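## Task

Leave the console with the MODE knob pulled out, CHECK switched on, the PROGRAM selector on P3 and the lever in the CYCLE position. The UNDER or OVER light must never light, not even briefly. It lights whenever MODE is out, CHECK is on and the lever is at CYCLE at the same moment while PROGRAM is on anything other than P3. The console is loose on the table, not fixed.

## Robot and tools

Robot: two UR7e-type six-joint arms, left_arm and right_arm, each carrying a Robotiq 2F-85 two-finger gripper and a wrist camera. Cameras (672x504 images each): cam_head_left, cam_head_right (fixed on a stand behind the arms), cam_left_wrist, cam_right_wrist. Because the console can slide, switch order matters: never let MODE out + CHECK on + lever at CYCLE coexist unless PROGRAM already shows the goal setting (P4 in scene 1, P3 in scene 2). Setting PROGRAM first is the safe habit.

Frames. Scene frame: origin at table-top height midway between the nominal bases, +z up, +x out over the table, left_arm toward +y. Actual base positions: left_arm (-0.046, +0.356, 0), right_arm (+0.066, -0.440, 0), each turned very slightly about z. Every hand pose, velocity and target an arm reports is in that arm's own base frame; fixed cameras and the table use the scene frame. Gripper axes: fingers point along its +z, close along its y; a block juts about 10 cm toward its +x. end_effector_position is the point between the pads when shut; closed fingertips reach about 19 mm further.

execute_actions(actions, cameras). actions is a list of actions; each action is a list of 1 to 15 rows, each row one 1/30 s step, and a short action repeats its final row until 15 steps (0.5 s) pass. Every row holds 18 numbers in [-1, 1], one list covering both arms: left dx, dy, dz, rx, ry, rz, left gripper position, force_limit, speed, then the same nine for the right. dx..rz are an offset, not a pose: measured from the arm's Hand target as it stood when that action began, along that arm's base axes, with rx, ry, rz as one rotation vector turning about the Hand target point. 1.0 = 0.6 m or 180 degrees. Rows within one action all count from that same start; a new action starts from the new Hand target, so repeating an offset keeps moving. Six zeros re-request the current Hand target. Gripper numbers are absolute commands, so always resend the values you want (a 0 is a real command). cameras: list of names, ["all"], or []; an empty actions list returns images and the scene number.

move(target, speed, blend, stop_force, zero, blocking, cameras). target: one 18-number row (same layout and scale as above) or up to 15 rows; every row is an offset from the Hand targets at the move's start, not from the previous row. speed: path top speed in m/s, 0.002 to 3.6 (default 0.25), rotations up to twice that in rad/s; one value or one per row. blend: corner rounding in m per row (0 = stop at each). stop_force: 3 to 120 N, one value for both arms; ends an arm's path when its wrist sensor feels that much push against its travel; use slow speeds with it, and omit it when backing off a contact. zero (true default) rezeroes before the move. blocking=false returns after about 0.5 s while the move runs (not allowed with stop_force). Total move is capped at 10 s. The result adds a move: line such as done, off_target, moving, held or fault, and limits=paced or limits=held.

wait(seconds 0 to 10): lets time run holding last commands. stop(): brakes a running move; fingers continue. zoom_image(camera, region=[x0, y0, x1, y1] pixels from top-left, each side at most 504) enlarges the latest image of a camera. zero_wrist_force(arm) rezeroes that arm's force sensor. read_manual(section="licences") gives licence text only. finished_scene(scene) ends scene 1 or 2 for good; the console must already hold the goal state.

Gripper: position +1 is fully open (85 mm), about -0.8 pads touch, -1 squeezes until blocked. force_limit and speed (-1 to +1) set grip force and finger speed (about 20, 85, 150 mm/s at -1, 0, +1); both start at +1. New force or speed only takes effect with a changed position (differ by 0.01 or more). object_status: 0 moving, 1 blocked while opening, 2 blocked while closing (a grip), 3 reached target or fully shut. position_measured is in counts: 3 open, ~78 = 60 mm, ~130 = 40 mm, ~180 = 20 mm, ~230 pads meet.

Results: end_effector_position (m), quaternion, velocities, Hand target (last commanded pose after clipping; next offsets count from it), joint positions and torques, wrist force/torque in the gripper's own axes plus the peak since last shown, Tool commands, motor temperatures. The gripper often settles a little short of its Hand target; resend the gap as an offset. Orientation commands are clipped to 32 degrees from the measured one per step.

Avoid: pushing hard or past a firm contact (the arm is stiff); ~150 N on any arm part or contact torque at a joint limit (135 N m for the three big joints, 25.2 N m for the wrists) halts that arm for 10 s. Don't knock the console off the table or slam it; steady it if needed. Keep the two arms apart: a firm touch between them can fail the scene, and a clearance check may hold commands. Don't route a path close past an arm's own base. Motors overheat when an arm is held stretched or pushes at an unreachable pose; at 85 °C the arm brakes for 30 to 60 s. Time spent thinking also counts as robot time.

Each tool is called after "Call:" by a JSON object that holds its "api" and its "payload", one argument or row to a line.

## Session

Call:
{"api": "execute_actions", "payload": {
  "actions": []
}}

Call:
{"api": "zoom_image", "payload": {
  "camera": "cam_head_left",
  "region": [280, 220, 530, 380]
}}

Call:
{"api": "zoom_image", "payload": {
  "camera": "cam_head_right",
  "region": [280, 220, 530, 380]
}}

Scene clock: 0.00 s.
left_arm: end_effector_position=(+0.3436, +0.1975, +0.1796) position_measured=3 object_status=3 end_effector_quat_wxyz=(-0.608, -0.322, +0.724, +0.038) | right_arm: end_effector_position=(+0.3209, +0.5150, +0.2437) position_measured=3 object_status=3 end_effector_quat_wxyz=(+0.042, -0.098, +0.994, +0.025)
Joint positions: left_arm=[0.249 -0.949 1.386 -0.699 -1.675 -0.509] | right_arm=[4.401 -1.776 -1.589 -1.269 1.514 1.061]
Joint velocities: within noise
Joint torques (N m): no reading
Motor temperatures (°C): left_arm=[44 38 39 37 47 37] | right_arm=[26 35 34 40 47 46]
Wrist force (N): no reading
Wrist torque (N m): no reading
Wrist force, peak (N): no reading
Hand target: left_arm +0.3436, +0.1975, +0.1796; -0.608, -0.322, +0.724, +0.038 | right_arm +0.3209, +0.5150, +0.2437; +0.042, -0.098, +0.994, +0.025
Tool commands: left_gripper/position=+1.0 left_gripper/force_limit=+1.0 left_gripper/speed=+1.0 right_gripper/position=+1.0 right_gripper/force_limit=+1.0 right_gripper/speed=+1.0

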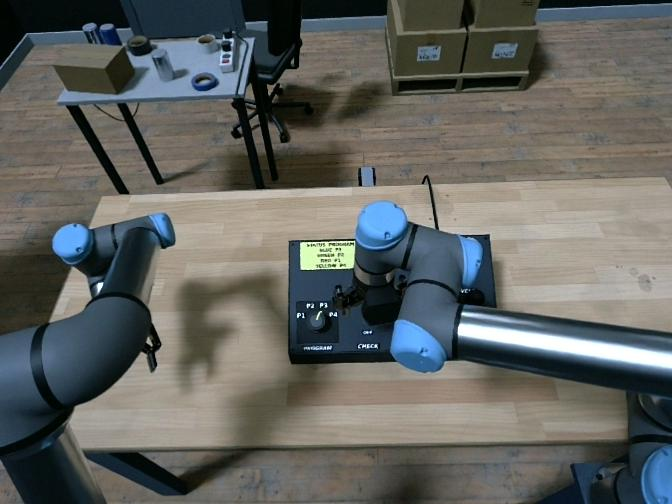

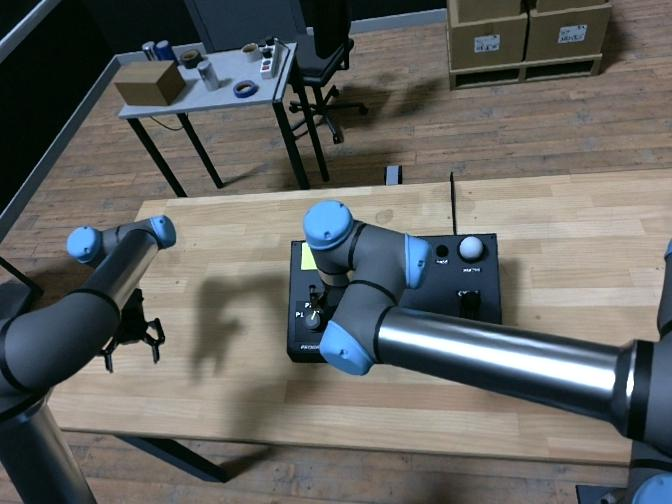

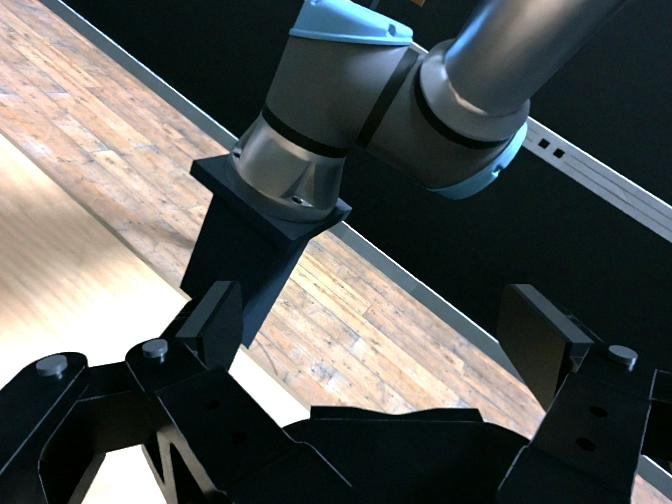

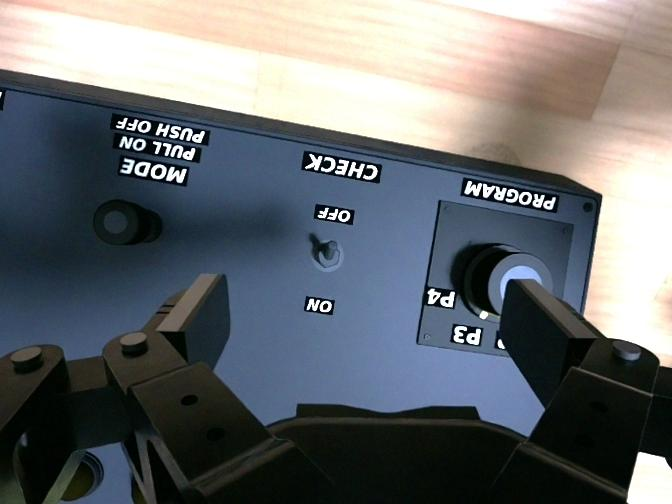

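Scaled by 2.016 from the camera's 672x504 image, which has a finer 960x720 frame.

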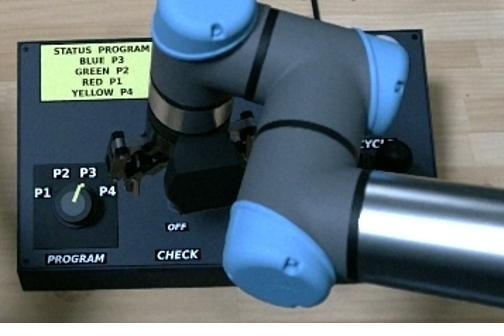

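Scaled by 2.016 from the camera's 672x504 image, which has a finer 960x720 frame.

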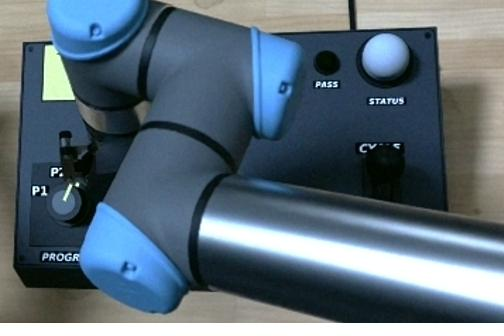

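Call:
{"api": "move", "payload": {
  "target": [
    [0,0,0,0,0,0,1,1,1,0.015,-0.692,0.127,0.1152,-0.0536,-0.5505,1,1,1],
    [0.1607,-0.6458,0.25,0.2483,-0.4277,0.2583,1,1,1,0.015,-0.692,0.127,0.1152,-0.0536,-0.5505,1,1,1]
  ],
  "speed": 0.35,
  "blend": 0.02,
  "cameras": ["all"]
}}

Call:
{"api": "zoom_image", "payload": {
  "camera": "cam_head_left",
  "region": [280, 220, 510, 380]
}}

Call:
{"api": "zoom_image", "payload": {
  "camera": "cam_head_right",
  "region": [280, 220, 510, 380]
}}

Call:
{"api": "zoom_image", "payload": {
  "camera": "cam_left_wrist",
  "region": [150, 0, 570, 300]
}}

Scene clock: 6.90 s.
left_arm: end_effector_position=(+0.4400, -0.1900, +0.3296) position_measured=3 object_status=3 end_effector_quat_wxyz=(-0.134, +0.694, -0.694, +0.134) | right_arm: end_effector_position=(+0.3299, +0.0998, +0.3199) position_measured=3 object_status=3 end_effector_quat_wxyz=(+0.133, +0.694, +0.695, +0.134)
Joint positions: left_arm=[-0.85 -1.852 1.924 -1.903 -1.287 -2.384] | right_arm=[4.094 -0.883 -2.143 -1.457 1.264 2.486]
Joint torques (N m): left_arm=[-8.7 -20.05 -13.3 -5.17 1.76 -1.87] | right_arm=[0.61 -14.4 32.72 2.44 1.74 1.55]
Wrist force (N): left_arm=[1.5 1.3 1.0] | right_arm=[-0.8 0.8 -0.1]
Wrist torque (N m): left_arm=[0.48 -0.32 -0.43] | right_arm=[0.19 0.15 -0.06]
Wrist force, peak (N): left_arm=[4.1 1.4 0.9] | right_arm=[-2.5 0.9 -0.2]
Hand target: left_arm +0.4400, -0.1900, +0.3296; -0.134, +0.694, -0.694, +0.134 | right_arm +0.3299, +0.0998, +0.3199; +0.133, +0.694, +0.695, +0.134
Off the commanded pose: left_arm 0.000 m, 0 deg | right_arm 0.000 m, 0 deg.
move: done

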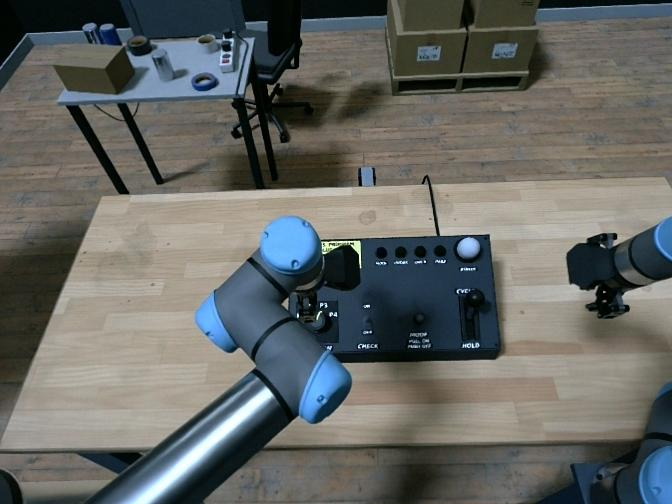

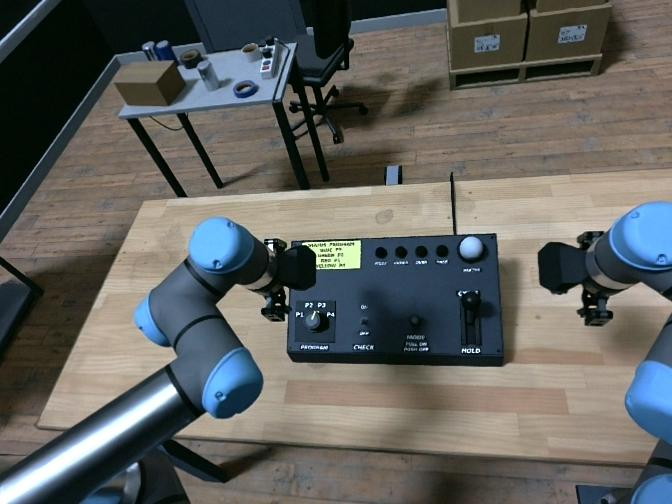

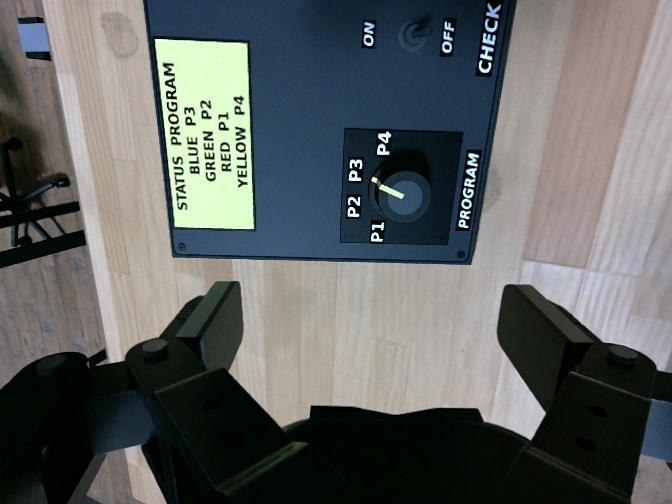

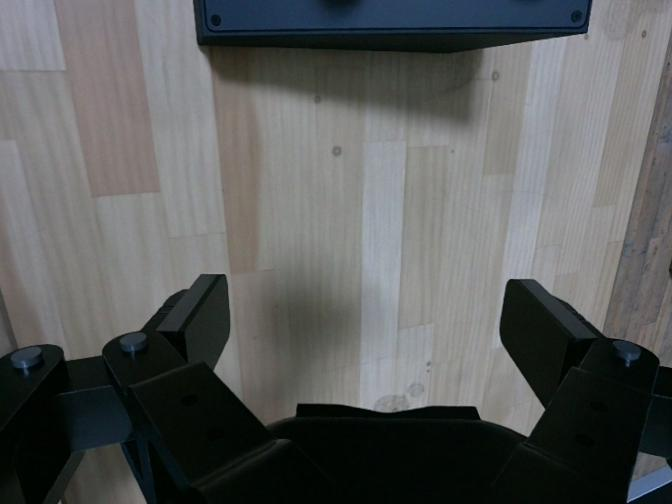

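Scaled by 2.191 from the camera's 672x504 image, which has a finer 960x720 frame.

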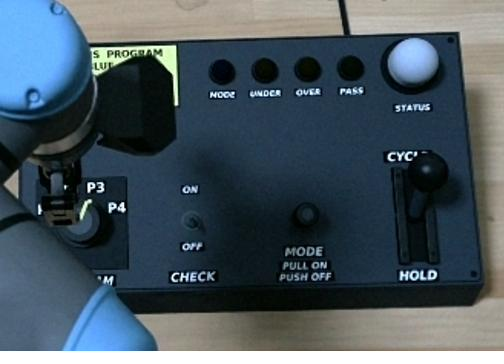

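Scaled by 2.191 from the camera's 672x504 image, which has a finer 960x720 frame.

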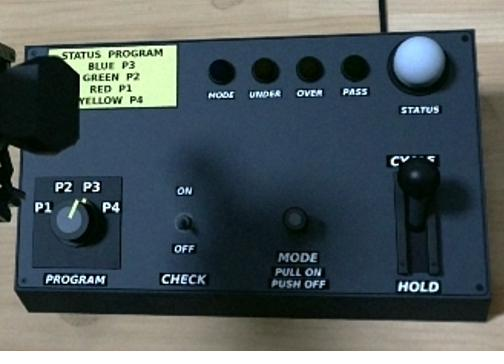

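Scaled by 1.200 from the camera's 672x504 image, which has a finer 960x720 frame.

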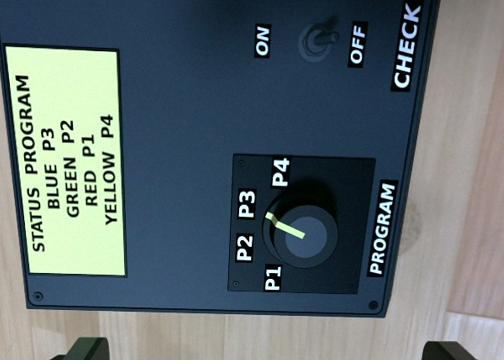

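Call:
{"api": "move", "payload": {
  "target": [-0.1,0.25,0.05,0,0,0,1,1,1,0,0.493,-0.205,0,0,0,1,1,1],
  "speed": 0.25,
  "cameras": ["all"]
}}

Call:
{"api": "zoom_image", "payload": {
  "camera": "cam_right_wrist",
  "region": [200, 100, 500, 400]
}}

Call:
{"api": "zoom_image", "payload": {
  "camera": "cam_head_right",
  "region": [280, 220, 510, 380]
}}

Scene clock: 9.27 s.
left_arm: end_effector_position=(+0.3800, -0.0400, +0.3595) position_measured=3 object_status=3 end_effector_quat_wxyz=(-0.134, +0.694, -0.694, +0.134) | right_arm: end_effector_position=(+0.3299, +0.3955, +0.1970) position_measured=3 object_status=3 end_effector_quat_wxyz=(+0.133, +0.694, +0.695, +0.134)
Joint positions: left_arm=[-0.623 -2.143 2.022 -1.766 -1.351 -2.159] | right_arm=[4.471 -1.531 -2.034 -1.051 1.202 2.881]
Joint torques (N m): left_arm=[2.85 -0.37 -37.24 -5.37 1.7 -0.45] | right_arm=[-9.95 11.32 20.21 4.28 0.47 0.36]
Wrist force (N): left_arm=[1.4 1.1 1.1] | right_arm=[-0.4 -0.3 0.4]
Wrist torque (N m): left_arm=[0.48 -0.33 -0.37] | right_arm=[0.02 0.05 -0.05]
Wrist force, peak (N): left_arm=[3.3 0.9 1.5] | right_arm=[-3.6 1.1 -1.2]
Hand target: left_arm +0.3800, -0.0400, +0.3596; -0.134, +0.694, -0.694, +0.134 | right_arm +0.3299, +0.3956, +0.1969; +0.133, +0.694, +0.695, +0.134
Off the commanded pose: left_arm 0.000 m, 0 deg | right_arm 0.000 m, 0 deg.
move: done

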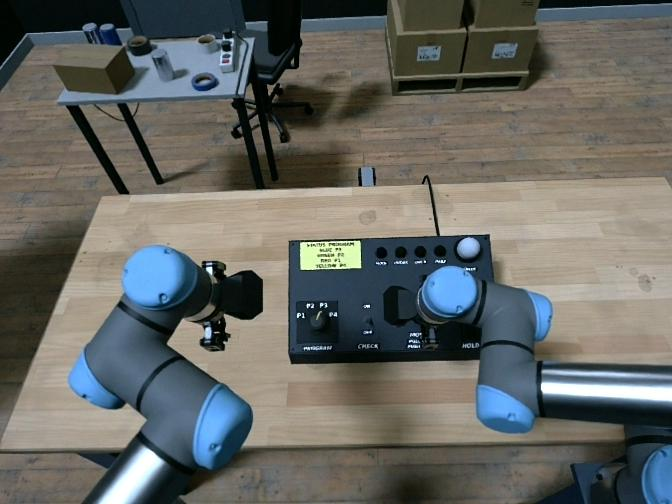

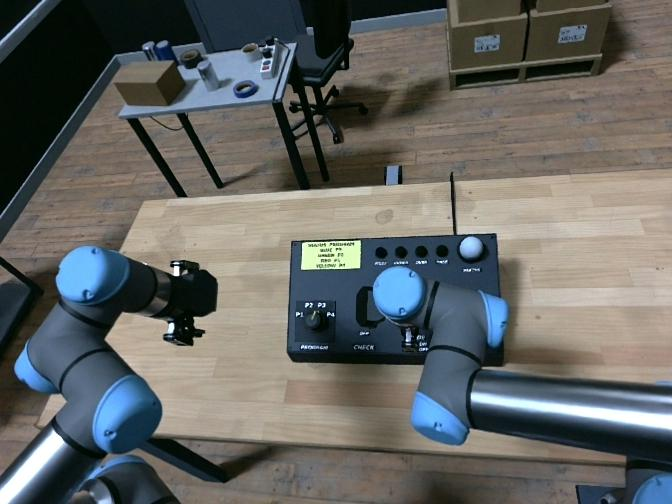

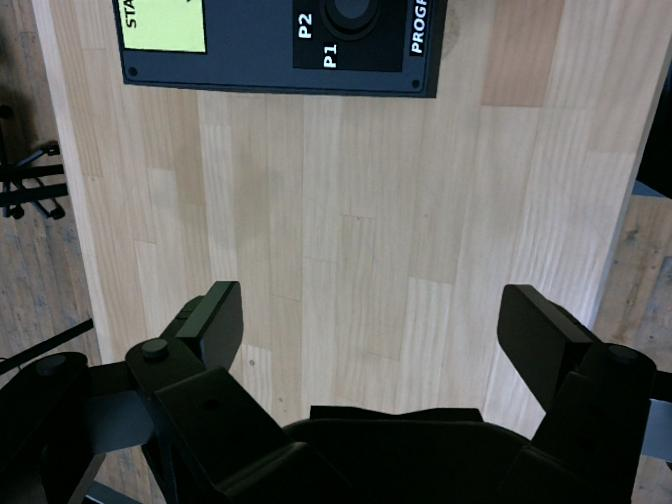

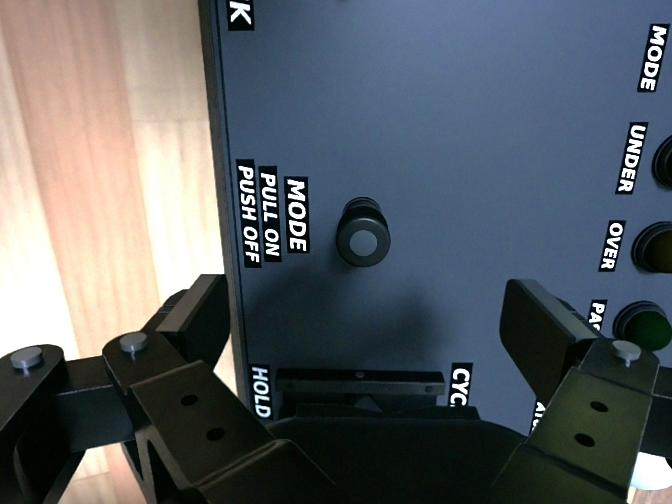

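Scaled by 1.680 from the camera's 672x504 image, which has a finer 960x720 frame.

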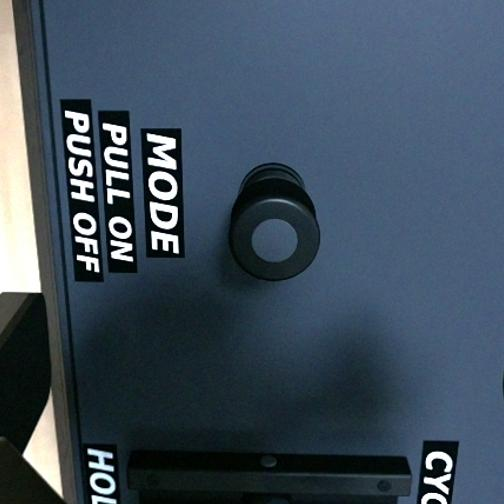

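Scaled by 2.191 from the camera's 672x504 image, which has a finer 960x720 frame.

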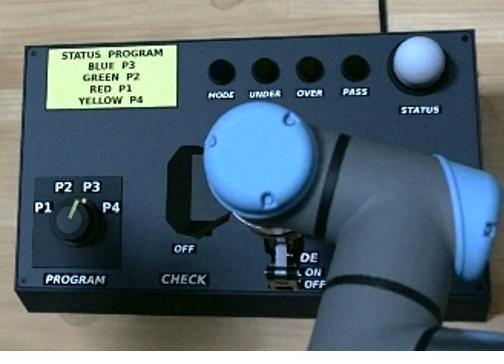

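Call:
{"api": "move", "payload": {
  "target": [0,0,0,0,0,0,1,1,1,0.0507,-0.005,-0.1197,0,0,0,1,1,1],
  "speed": 0.06,
  "stop_force": 12,
  "cameras": ["cam_right_wrist"]
}}

Call:
{"api": "zoom_image", "payload": {
  "camera": "cam_right_wrist",
  "region": [200, 150, 530, 400]
}}

Scene clock: 12.13 s.
left_arm: end_effector_position=(+0.3800, -0.0400, +0.3596) position_measured=3 object_status=3 end_effector_quat_wxyz=(-0.134, +0.694, -0.694, +0.134) | right_arm: end_effector_position=(+0.3603, +0.3926, +0.1251) position_measured=3 object_status=3 end_effector_quat_wxyz=(+0.133, +0.694, +0.695, +0.134)
Joint positions: left_arm=[-0.623 -2.143 2.022 -1.766 -1.351 -2.159] | right_arm=[4.404 -1.666 -2.115 -0.81 1.209 2.81]
Joint torques (N m): left_arm=[7.58 -4.12 -38.94 -4.48 1.46 1.62] | right_arm=[10.47 37.01 29.19 4.92 -2.34 1.47]
Wrist force (N): left_arm=[1.3 1.2 1.0] | right_arm=[-0.6 0.2 0.1]
Wrist torque (N m): left_arm=[0.51 -0.30 -0.37] | right_arm=[0.04 0.13 -0.03]
Wrist force, peak (N): left_arm=[1.6 1.2 0.9] | right_arm=[-0.9 0.0 1.2]
Hand target: left_arm +0.3800, -0.0400, +0.3596; -0.134, +0.694, -0.694, +0.134 | right_arm +0.3603, +0.3926, +0.1251; +0.133, +0.694, +0.695, +0.134
Off the commanded pose: left_arm 0.000 m, 0 deg | right_arm 0.000 m, 0 deg.
move: done
Images, in order (width x height): cam_right_wrist 672x504.

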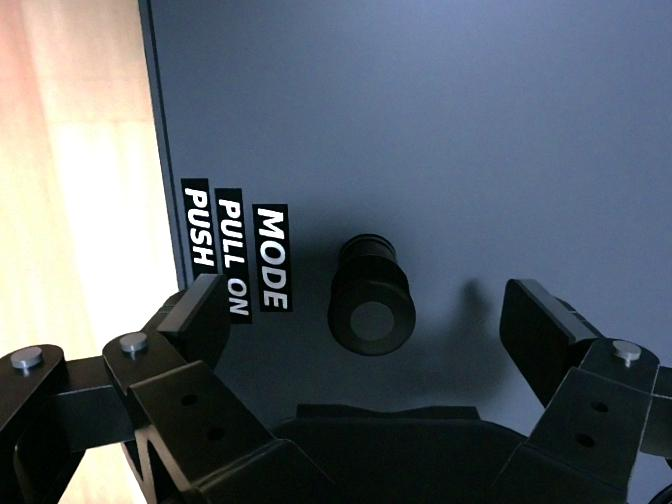

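Scaled by 1.527 from the camera's 672x504 image, which has a finer 960x720 frame.

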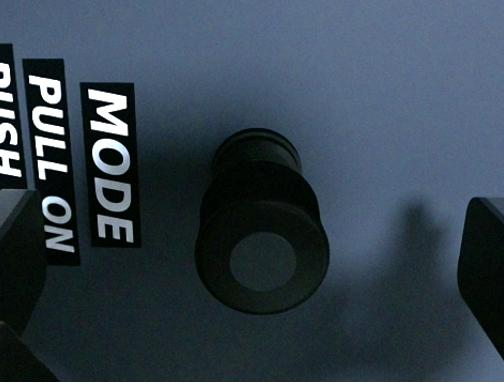

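Call:
{"api": "move", "payload": {
  "target": [0,0,0,0,0,0,1,1,1,0,0,0,0,0,0,-1,-1,-0.8],
  "speed": 0.05,
  "cameras": ["cam_right_wrist","cam_head_left"]
}}

Scene clock: 15.00 s.
left_arm: end_effector_position=(+0.3800, -0.0400, +0.3596) position_measured=3 object_status=3 end_effector_quat_wxyz=(-0.134, +0.694, -0.694, +0.134) | right_arm: end_effector_position=(+0.3604, +0.3926, +0.1252) position_measured=170 object_status=2 end_effector_quat_wxyz=(+0.133, +0.694, +0.695, +0.134)
Joint positions: left_arm=[-0.623 -2.143 2.022 -1.766 -1.351 -2.159] | right_arm=[4.404 -1.666 -2.115 -0.809 1.209 2.81]
Joint torques (N m): left_arm=[7.3 -3.47 -37.46 -4.08 1.27 1.64] | right_arm=[11.06 27.7 18.14 -0.37 8.01 1.21]
Wrist force (N): left_arm=[1.4 1.2 1.0] | right_arm=[-5.0 23.8 -1.9]
Wrist torque (N m): left_arm=[0.50 -0.32 -0.37] | right_arm=[-0.46 0.22 0.05]
Wrist force, peak (N): left_arm=[1.6 1.1 1.1] | right_arm=[-5.0 23.8 -1.9]
Hand target: left_arm +0.3800, -0.0400, +0.3596; -0.134, +0.694, -0.694, +0.134 | right_arm +0.3603, +0.3926, +0.1251; +0.133, +0.694, +0.695, +0.134
Off the commanded pose: left_arm 0.000 m, 0 deg | right_arm 0.000 m, 0 deg.
move: done
Images, in order (width x height): cam_head_left 672x504, cam_right_wrist 672x504.

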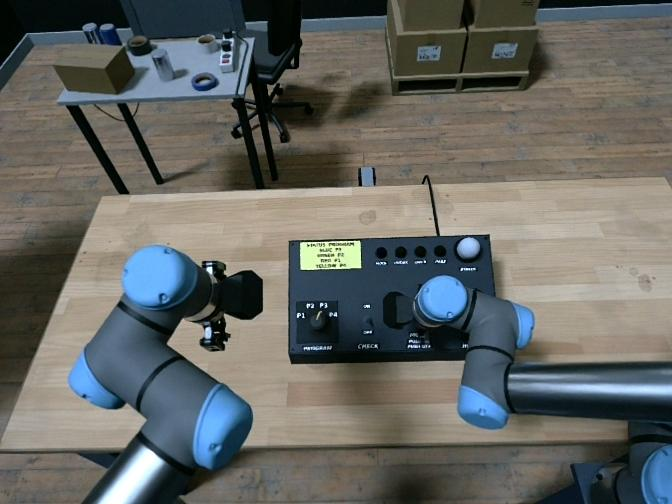

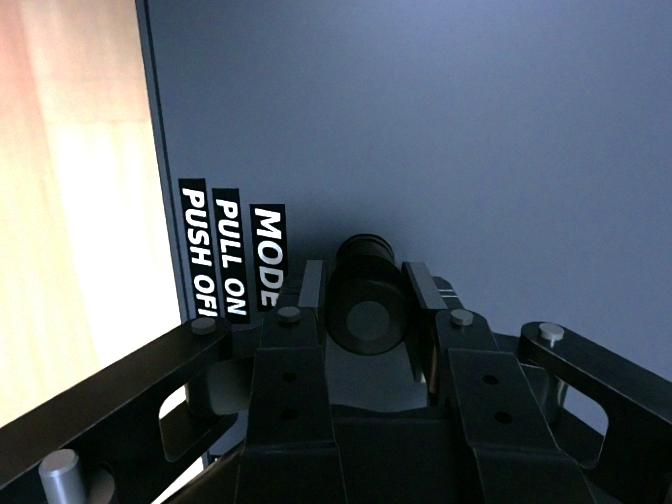

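Call:
{"api": "move", "payload": {
  "target": [0,0,0,0,0,0,1,1,1,0.0023,0,0.0009,0,0,0,-1,-1,-0.8],
  "speed": 0.02
}}

Call:
{"api": "zoom_image", "payload": {
  "camera": "cam_head_left",
  "region": [280, 220, 510, 380]
}}

Scene clock: 15.93 s.
left_arm: end_effector_position=(+0.3800, -0.0400, +0.3596) position_measured=3 object_status=3 end_effector_quat_wxyz=(-0.134, +0.694, -0.694, +0.134) | right_arm: end_effector_position=(+0.3617, +0.3926, +0.1256) position_measured=170 object_status=2 end_effector_quat_wxyz=(+0.133, +0.694, +0.695, +0.134)
Joint positions: left_arm=[-0.623 -2.143 2.022 -1.766 -1.351 -2.159] | right_arm=[4.401 -1.667 -2.112 -0.81 1.21 2.807]
Joint torques (N m): left_arm=[8.56 -3.05 -37.6 -3.78 1.2 1.63] | right_arm=[-12.84 8.1 28.37 4.45 -2.32 -0.52]
Wrist force (N): left_arm=[1.4 1.1 0.9] | right_arm=[-9.4 -10.2 -17.8]
Wrist torque (N m): left_arm=[0.49 -0.32 -0.38] | right_arm=[-0.24 0.31 0.03]
Wrist force, peak (N): left_arm=[1.5 1.3 1.1] | right_arm=[-5.0 25.9 -1.6]
Hand target: left_arm +0.3800, -0.0400, +0.3596; -0.134, +0.694, -0.694, +0.134 | right_arm +0.3617, +0.3926, +0.1257; +0.133, +0.694, +0.695, +0.134
Off the commanded pose: left_arm 0.000 m, 0 deg | right_arm 0.000 m, 0 deg.
move: done

Scaled by 2.191 from the camera's 672x504 image, which has a finer 960x720 frame.
This view is cut from an older image: the scene may have changed since it was taken.

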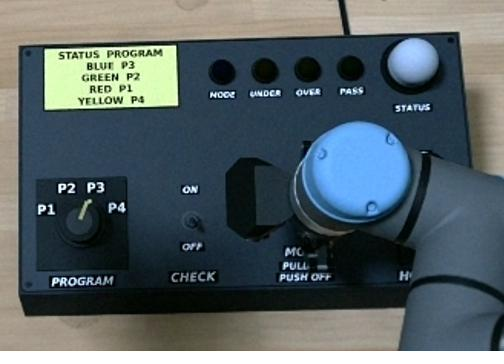

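Call:
{"api": "move", "payload": {
  "target": [0,0,0,0,0,0,1,1,1,-0.0097,0,0.0229,0,0,0,-1,-1,-0.8],
  "speed": 0.015,
  "stop_force": 40,
  "cameras": ["cam_right_wrist","cam_head_left","cam_head_right"]
}}

Scene clock: 18.37 s.
left_arm: end_effector_position=(+0.3800, -0.0400, +0.3596) position_measured=3 object_status=3 end_effector_quat_wxyz=(-0.134, +0.694, -0.694, +0.134) | right_arm: end_effector_position=(+0.3559, +0.3926, +0.1394) position_measured=170 object_status=2 end_effector_quat_wxyz=(+0.133, +0.694, +0.695, +0.134)
Joint positions: left_arm=[-0.623 -2.143 2.022 -1.766 -1.351 -2.159] | right_arm=[4.413 -1.637 -2.101 -0.856 1.208 2.82]
Joint torques (N m): left_arm=[8.2 -4 -37.57 -3.32 0.92 1.68] | right_arm=[-13.82 10.06 17.15 7.5 -5.73 -0.86]
Wrist force (N): left_arm=[1.4 1.2 0.8] | right_arm=[-11.6 -15.4 -10.3]
Wrist torque (N m): left_arm=[0.51 -0.32 -0.38] | right_arm=[-0.17 0.36 -0.09]
Wrist force, peak (N): left_arm=[1.6 1.6 0.9] | right_arm=[-9.7 -10.1 -17.8]
Hand target: left_arm +0.3800, -0.0400, +0.3596; -0.134, +0.694, -0.694, +0.134 | right_arm +0.3559, +0.3926, +0.1394; +0.133, +0.694, +0.695, +0.134
Off the commanded pose: left_arm 0.000 m, 0 deg | right_arm 0.000 m, 0 deg.
move: done
Images, in order (width x height): cam_head_left 672x504, cam_head_right 672x504, cam_right_wrist 672x504.

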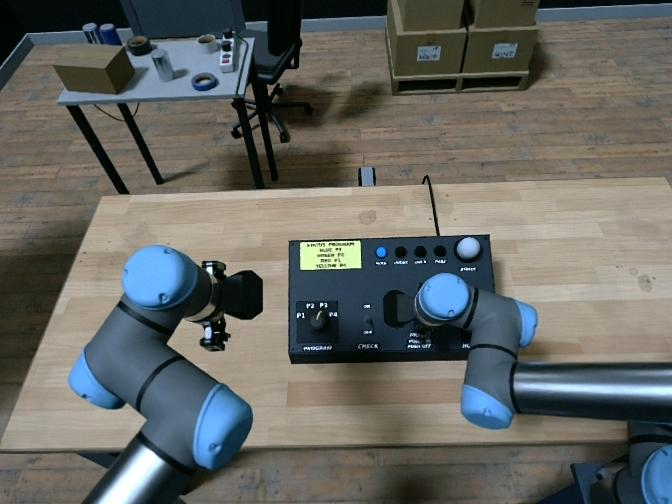

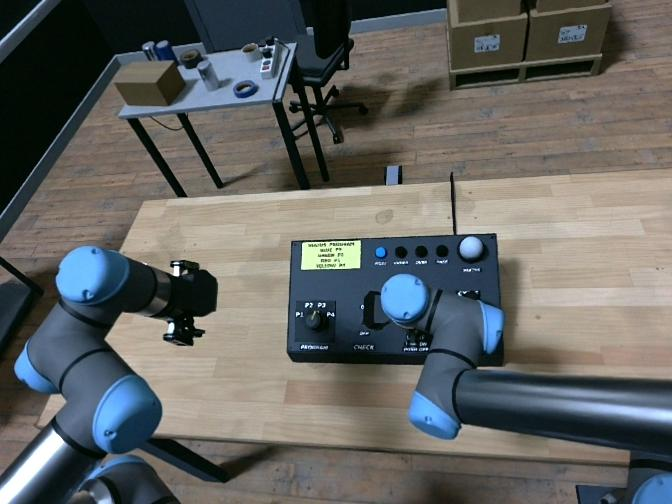

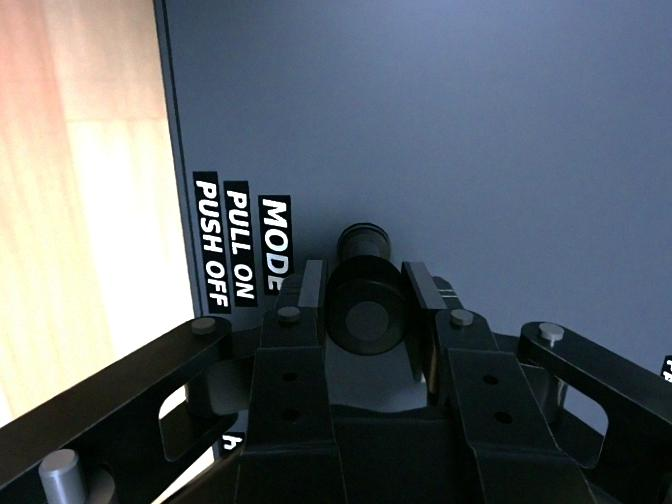

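Call:
{"api": "zoom_image", "payload": {
  "camera": "cam_head_left",
  "region": [285, 230, 505, 370]
}}

Call:
{"api": "zoom_image", "payload": {
  "camera": "cam_head_left",
  "region": [290, 295, 350, 340]
}}

Call:
{"api": "zoom_image", "payload": {
  "camera": "cam_head_right",
  "region": [290, 290, 350, 335]
}}

Scaled by 2.291 from the camera's 672x504 image, which has a finer 960x720 frame.

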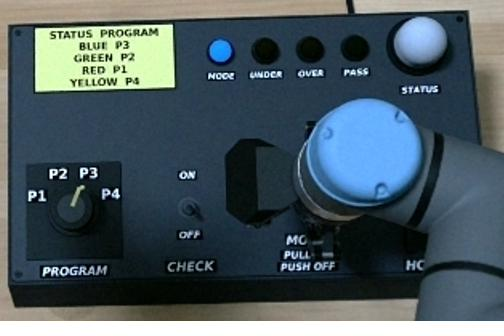

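Scaled by 8.400 from the camera's 672x504 image, which has a finer 960x720 frame.

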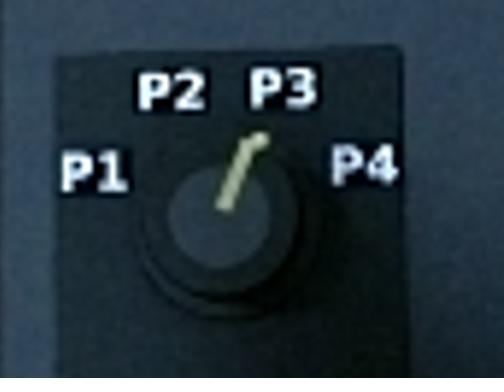

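Scaled by 8.400 from the camera's 672x504 image, which has a finer 960x720 frame.

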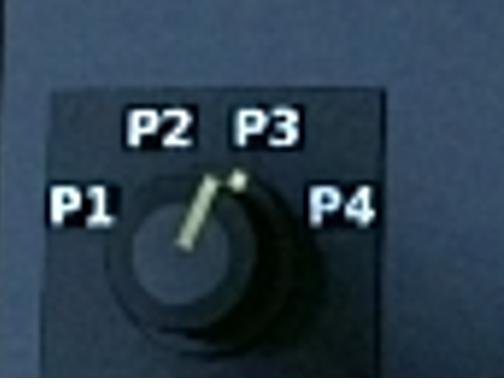

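Call:
{"api": "move", "payload": {
  "target": [
    [0,0,0,0,0,0,1,1,1,0,0,0,0,0,0,1,-1,0],
    [0,0,0,0,0,0,1,1,1,-0.0372,0,0.0928,0,0,0,1,-1,0],
    [0,0,0,0,0,0,1,1,1,-0.0558,-0.1667,0.1392,0,0,0,-0.9,-1,0]
  ],
  "speed": [0.1,0.1,0.25],
  "blend": [0,0.02,0],
  "cameras": ["cam_head_left","cam_head_right","cam_right_wrist"]
}}

Scene clock: 23.33 s.
left_arm: end_effector_position=(+0.3800, -0.0400, +0.3596) position_measured=3 object_status=3 end_effector_quat_wxyz=(-0.134, +0.694, -0.694, +0.134) | right_arm: end_effector_position=(+0.3224, +0.2925, +0.2229) position_measured=232 object_status=0 end_effector_quat_wxyz=(+0.133, +0.694, +0.695, +0.134)
Joint positions: left_arm=[-0.623 -2.143 2.022 -1.766 -1.351 -2.159] | right_arm=[4.421 -1.265 -2.182 -1.15 1.207 2.828]
Joint torques (N m): left_arm=[7.6 -3.63 -37.12 -2.74 0.72 1.65] | right_arm=[11.13 22.71 15.2 1.99 -3.52 -0.84]
Wrist force (N): left_arm=[1.2 1.2 1.0] | right_arm=[-0.1 -0.6 -0.7]
Wrist torque (N m): left_arm=[0.51 -0.29 -0.38] | right_arm=[-0.05 0.01 -0.11]
Wrist force, peak (N): left_arm=[1.5 1.3 1.1] | right_arm=[-11.7 -15.6 -10.2]
Hand target: left_arm +0.3800, -0.0400, +0.3596; -0.134, +0.694, -0.694, +0.134 | right_arm +0.3224, +0.2925, +0.2229; +0.133, +0.694, +0.695, +0.134
Off the commanded pose: left_arm 0.000 m, 0 deg | right_arm 0.000 m, 0 deg.
move: done
Images, in order (width x height): cam_head_left 672x504, cam_head_right 672x504, cam_right_wrist 672x504.

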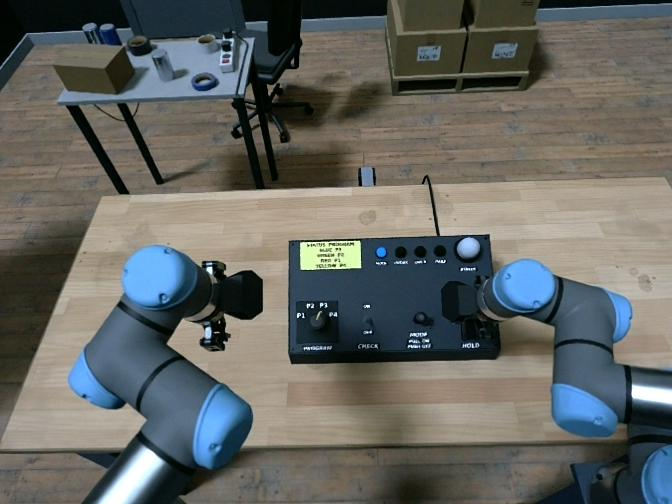

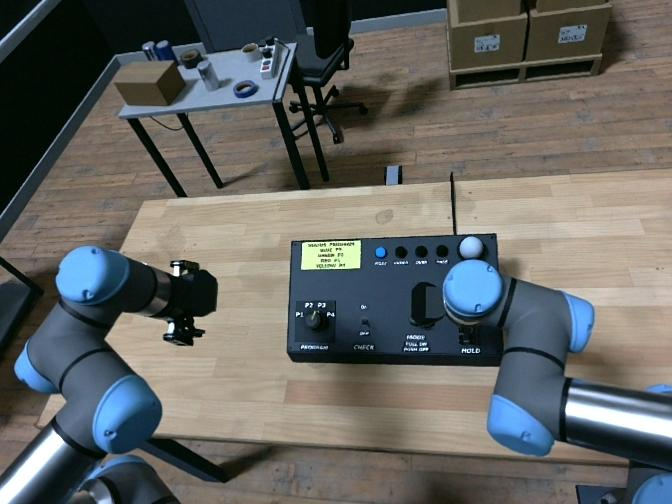

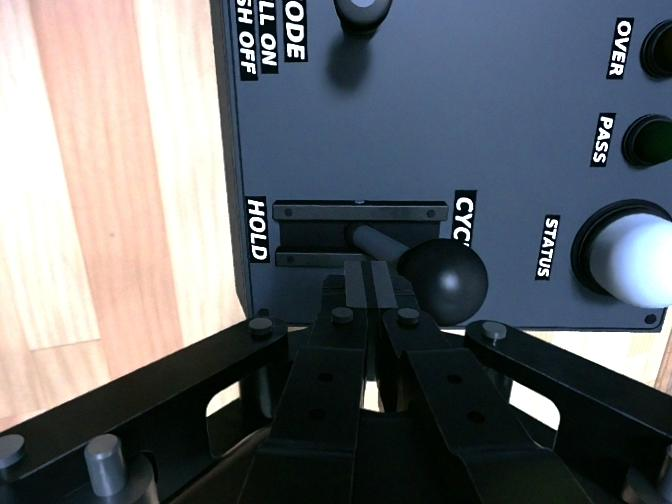

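Call:
{"api": "move", "payload": {
  "target": [
    [0,0,0,0,0,0,1,1,1,0.1483,-0.0313,0.0595,0,0,0,-0.9,-1,0],
    [0,0,0,0,0,0,1,1,1,0.1854,-0.0313,-0.0330,0,0,0,-0.9,-1,0]
  ],
  "speed": [0.2,0.12],
  "blend": [0.02,0],
  "cameras": ["cam_right_wrist"]
}}

Scene clock: 25.63 s.
left_arm: end_effector_position=(+0.3800, -0.0400, +0.3596) position_measured=3 object_status=3 end_effector_quat_wxyz=(-0.134, +0.694, -0.694, +0.134) | right_arm: end_effector_position=(+0.4336, +0.2737, +0.2030) position_measured=232 object_status=3 end_effector_quat_wxyz=(+0.133, +0.694, +0.695, +0.134)
Joint positions: left_arm=[-0.623 -2.143 2.022 -1.766 -1.351 -2.159] | right_arm=[4.133 -1.479 -2.098 -0.919 1.255 2.527]
Joint torques (N m): left_arm=[8.67 -4.6 -38.26 -2.67 0.37 1.54] | right_arm=[11.69 26.72 31.38 5.08 -1.69 1.37]
Wrist force (N): left_arm=[1.5 1.1 1.0] | right_arm=[-0.3 -0.7 -0.8]
Wrist torque (N m): left_arm=[0.48 -0.33 -0.37] | right_arm=[-0.06 0.06 -0.07]
Wrist force, peak (N): left_arm=[1.5 1.4 1.0] | right_arm=[0.5 -3.0 -1.0]
Hand target: left_arm +0.3800, -0.0400, +0.3596; -0.134, +0.694, -0.694, +0.134 | right_arm +0.4337, +0.2738, +0.2031; +0.133, +0.694, +0.695, +0.134
Off the commanded pose: left_arm 0.000 m, 0 deg | right_arm 0.000 m, 0 deg.
move: done
Images, in order (width x height): cam_right_wrist 672x504.

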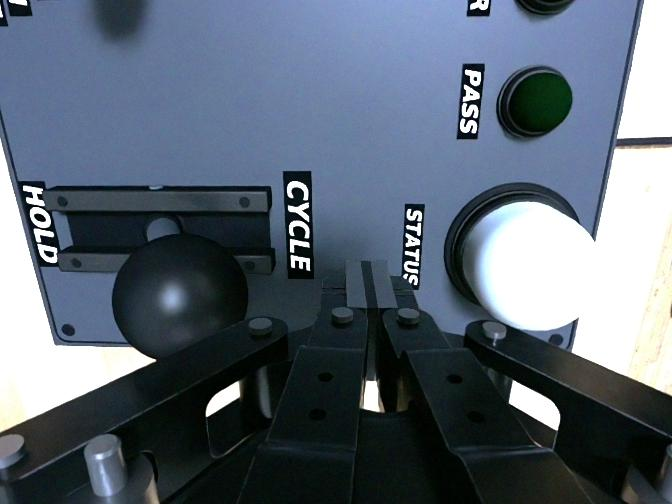

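Call:
{"api": "move", "payload": {
  "target": [0,0,0,0,0,0,1,1,1,-0.1547,0.005,-0.062,0,0,0,-0.9,-1,0],
  "speed": 0.05,
  "stop_force": 25,
  "cameras": ["cam_right_wrist","cam_head_left"]
}}

Scene clock: 28.70 s.
left_arm: end_effector_position=(+0.3800, -0.0400, +0.3596) position_measured=3 object_status=3 end_effector_quat_wxyz=(-0.134, +0.694, -0.694, +0.134) | right_arm: end_effector_position=(+0.3411, +0.2767, +0.1660) position_measured=232 object_status=3 end_effector_quat_wxyz=(+0.134, +0.694, +0.695, +0.134)
Joint positions: left_arm=[-0.623 -2.143 2.022 -1.766 -1.351 -2.159] | right_arm=[4.355 -1.334 -2.299 -0.939 1.215 2.758]
Joint torques (N m): left_arm=[8 -3.72 -36.79 -2.72 -0.02 1.34] | right_arm=[-6.84 -0.63 27.74 2.54 5.93 1.06]
Wrist force (N): left_arm=[1.4 1.2 1.1] | right_arm=[1.9 16.5 7.2]
Wrist torque (N m): left_arm=[0.50 -0.33 -0.38] | right_arm=[-0.40 0.00 -0.10]
Wrist force, peak (N): left_arm=[1.5 1.2 1.2] | right_arm=[3.1 30.3 16.7]
Hand target: left_arm +0.3800, -0.0400, +0.3596; -0.134, +0.694, -0.694, +0.134 | right_arm +0.3411, +0.2767, +0.1660; +0.134, +0.694, +0.695, +0.134
Off the commanded pose: left_arm 0.000 m, 0 deg | right_arm 0.000 m, 0 deg.
move: contact (right_arm)
Images, in order (width x height): cam_head_left 672x504, cam_right_wrist 672x504.

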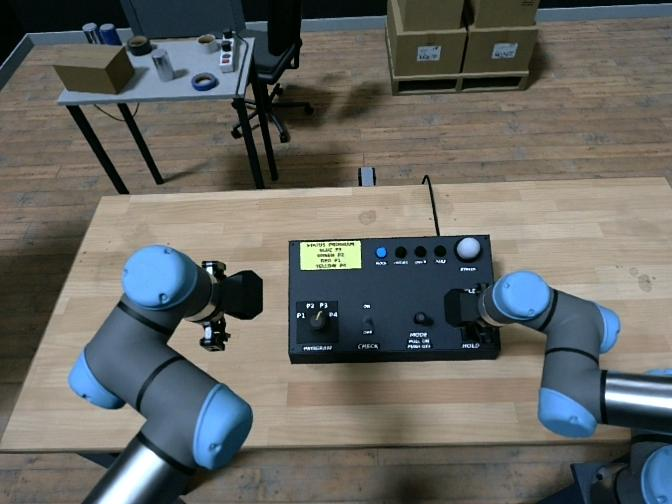

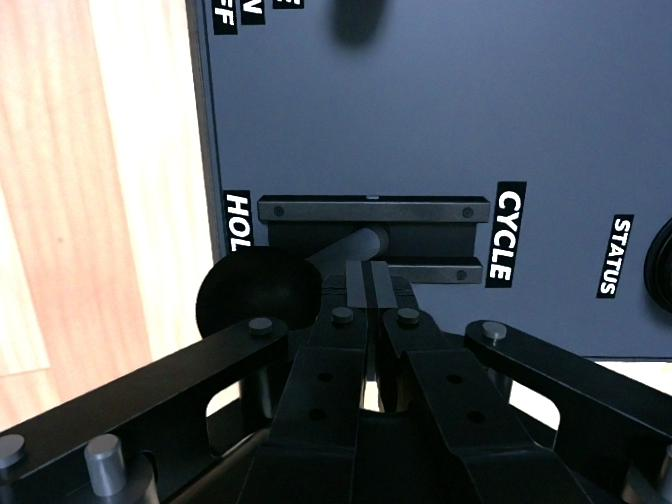

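Call:
{"api": "move", "payload": {
  "target": [
    [0,0,0,0,0,0,1,1,1,0.0155,0,0.0062,0,0,0,-0.9,-1,0],
    [0,0,0,0,0,0,1,1,1,-0.0155,0,0.0835,0,0,0,-0.9,-1,0],
    [0,0.0833,0,0,0,0,1,1,1,-0.098,0.3938,0.0505,0,0,0,-0.9,-1,0]
  ],
  "speed": [0.05,0.15,0.3],
  "blend": [0.005,0.015,0],
  "cameras": ["cam_right_wrist","cam_head_left"]
}}

Scene clock: 31.20 s.
left_arm: end_effector_position=(+0.3800, +0.0100, +0.3595) position_measured=3 object_status=3 end_effector_quat_wxyz=(-0.134, +0.694, -0.694, +0.134) | right_arm: end_effector_position=(+0.2823, +0.5129, +0.1963) position_measured=232 object_status=3 end_effector_quat_wxyz=(+0.134, +0.694, +0.695, +0.134)
Joint positions: left_arm=[-0.453 -2.149 2.032 -1.801 -1.407 -1.995] | right_arm=[4.61 -1.731 -1.807 -1.132 1.192 3.03]
Joint torques (N m): left_arm=[-2.25 5.09 -24.91 -2.14 1.62 -0.92] | right_arm=[-5.77 20.21 33.03 4.76 0.54 0.23]
Wrist force (N): left_arm=[1.5 1.1 1.0] | right_arm=[-0.2 0.1 -0.9]
Wrist torque (N m): left_arm=[0.45 -0.33 -0.38] | right_arm=[0.08 0.02 -0.07]
Wrist force, peak (N): left_arm=[2.2 1.3 1.1] | right_arm=[1.9 16.9 7.1]
Hand target: left_arm +0.3800, +0.0100, +0.3596; -0.134, +0.694, -0.694, +0.134 | right_arm +0.2823, +0.5130, +0.1963; +0.134, +0.694, +0.695, +0.134
Off the commanded pose: left_arm 0.000 m, 0 deg | right_arm 0.000 m, 0 deg.
move: done
Images, in order (width x height): cam_head_left 672x504, cam_right_wrist 672x504.

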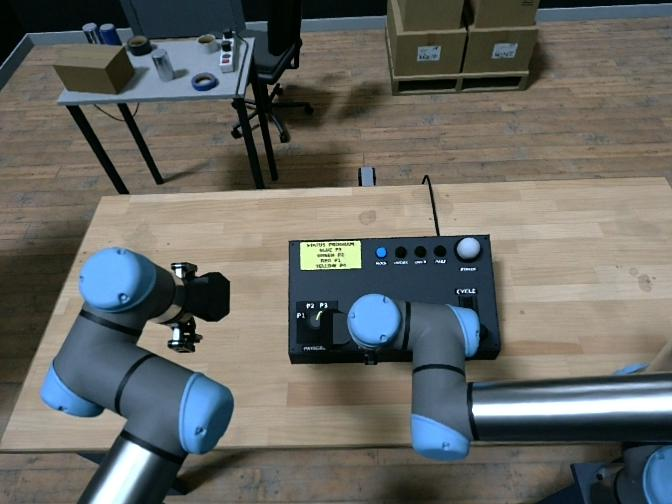

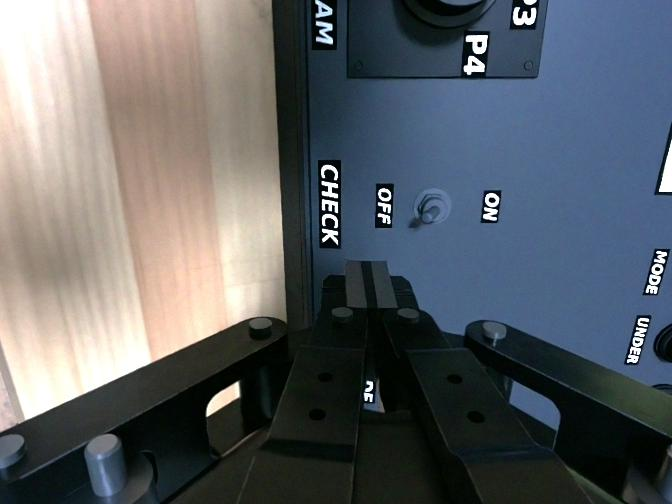

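Call:
{"api": "move", "payload": {
  "target": [0,0,0,0,0,0,1,1,1,0.0595,0.005,-0.1485,0,0,0,-0.9,-1,0],
  "speed": 0.12,
  "cameras": ["cam_right_wrist"]
}}

Scene clock: 32.93 s.
left_arm: end_effector_position=(+0.3800, +0.0100, +0.3596) position_measured=3 object_status=3 end_effector_quat_wxyz=(-0.134, +0.694, -0.694, +0.134) | right_arm: end_effector_position=(+0.3180, +0.5159, +0.1071) position_measured=232 object_status=3 end_effector_quat_wxyz=(+0.134, +0.694, +0.695, +0.134)
Joint positions: left_arm=[-0.453 -2.149 2.032 -1.801 -1.407 -1.995] | right_arm=[4.545 -1.876 -1.889 -0.88 1.196 2.96]
Joint torques (N m): left_arm=[2.11 5.74 -33.6 -2.17 1.43 1.56] | right_arm=[11.53 40.46 29.59 3.93 0.87 1.28]
Wrist force (N): left_arm=[1.2 1.0 0.8] | right_arm=[-0.3 -0.2 -0.4]
Wrist torque (N m): left_arm=[0.42 -0.27 -0.38] | right_arm=[0.05 0.08 -0.10]
Wrist force, peak (N): left_arm=[1.6 1.3 1.0] | right_arm=[-0.1 0.0 -2.9]
Hand target: left_arm +0.3800, +0.0100, +0.3596; -0.134, +0.694, -0.694, +0.134 | right_arm +0.3180, +0.5160, +0.1072; +0.134, +0.694, +0.695, +0.134
Off the commanded pose: left_arm 0.000 m, 0 deg | right_arm 0.000 m, 0 deg.
move: done
Images, in order (width x height): cam_right_wrist 672x504.

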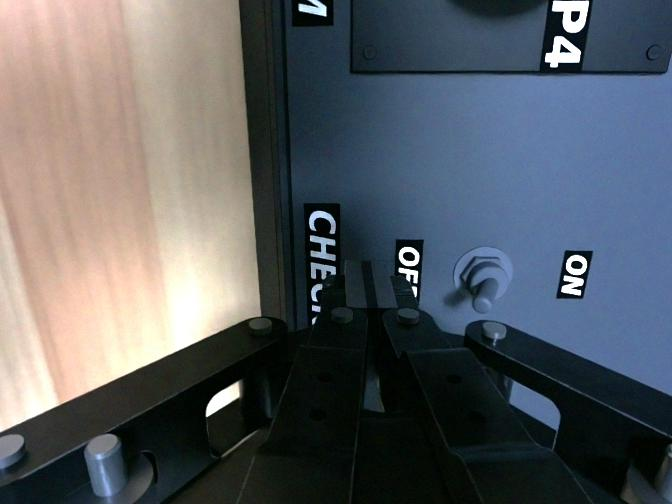

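Call:
{"api": "move", "payload": {
  "target": [0,0,0,0,0,0,1,1,1,0.0578,0.0035,0.0304,0,0,0,-0.9,-1,0],
  "speed": 0.03,
  "stop_force": 18,
  "cameras": ["cam_right_wrist","cam_head_left"]
}}

Scene clock: 35.37 s.
left_arm: end_effector_position=(+0.3800, +0.0100, +0.3596) position_measured=3 object_status=3 end_effector_quat_wxyz=(-0.134, +0.694, -0.694, +0.134) | right_arm: end_effector_position=(+0.3519, +0.5181, +0.1250) position_measured=232 object_status=3 end_effector_quat_wxyz=(+0.133, +0.694, +0.695, +0.134)
Joint positions: left_arm=[-0.453 -2.149 2.032 -1.801 -1.407 -1.995] | right_arm=[4.485 -1.888 -1.823 -0.91 1.201 2.897]
Joint torques (N m): left_arm=[5.96 5.74 -34.28 -2.33 1.55 1.48] | right_arm=[2 47.64 15.25 4.68 -7.48 -0.72]
Wrist force (N): left_arm=[1.6 0.9 1.0] | right_arm=[-3.4 -17.3 -8.2]
Wrist torque (N m): left_arm=[0.41 -0.34 -0.38] | right_arm=[0.24 0.06 -0.03]
Wrist force, peak (N): left_arm=[1.7 1.0 1.2] | right_arm=[-4.3 -29.1 -8.2]
Hand target: left_arm +0.3800, +0.0100, +0.3596; -0.134, +0.694, -0.694, +0.134 | right_arm +0.3519, +0.5181, +0.1250; +0.133, +0.694, +0.695, +0.134 (not the last commanded pose)
Off the commanded pose: left_arm 0.000 m, 0 deg | right_arm 0.001 m, 0 deg.
move: contact (right_arm)
Images, in order (width x height): cam_head_left 672x504, cam_right_wrist 672x504.

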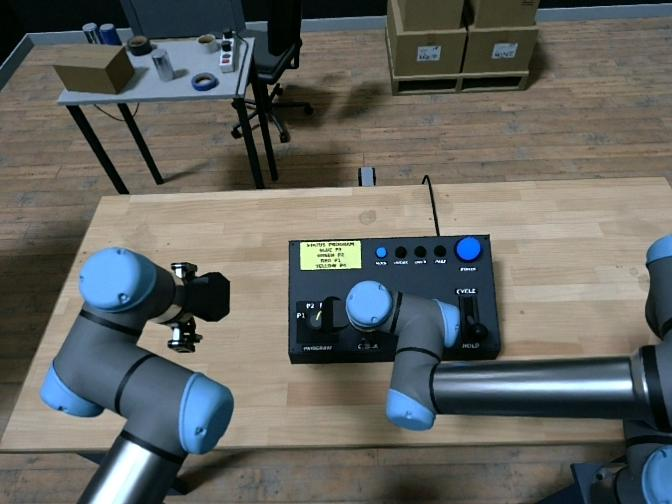

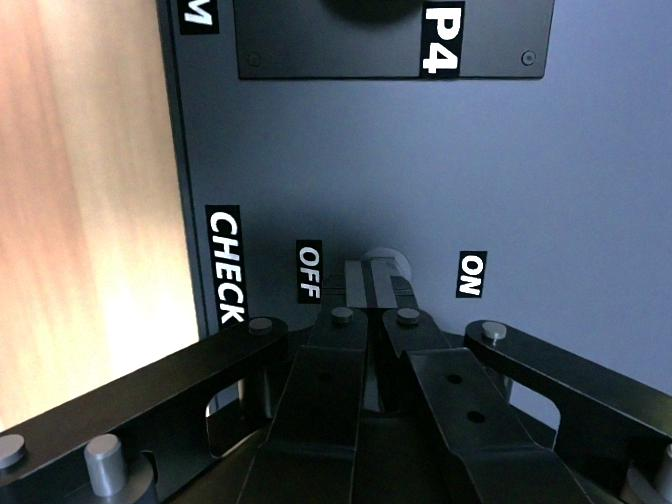

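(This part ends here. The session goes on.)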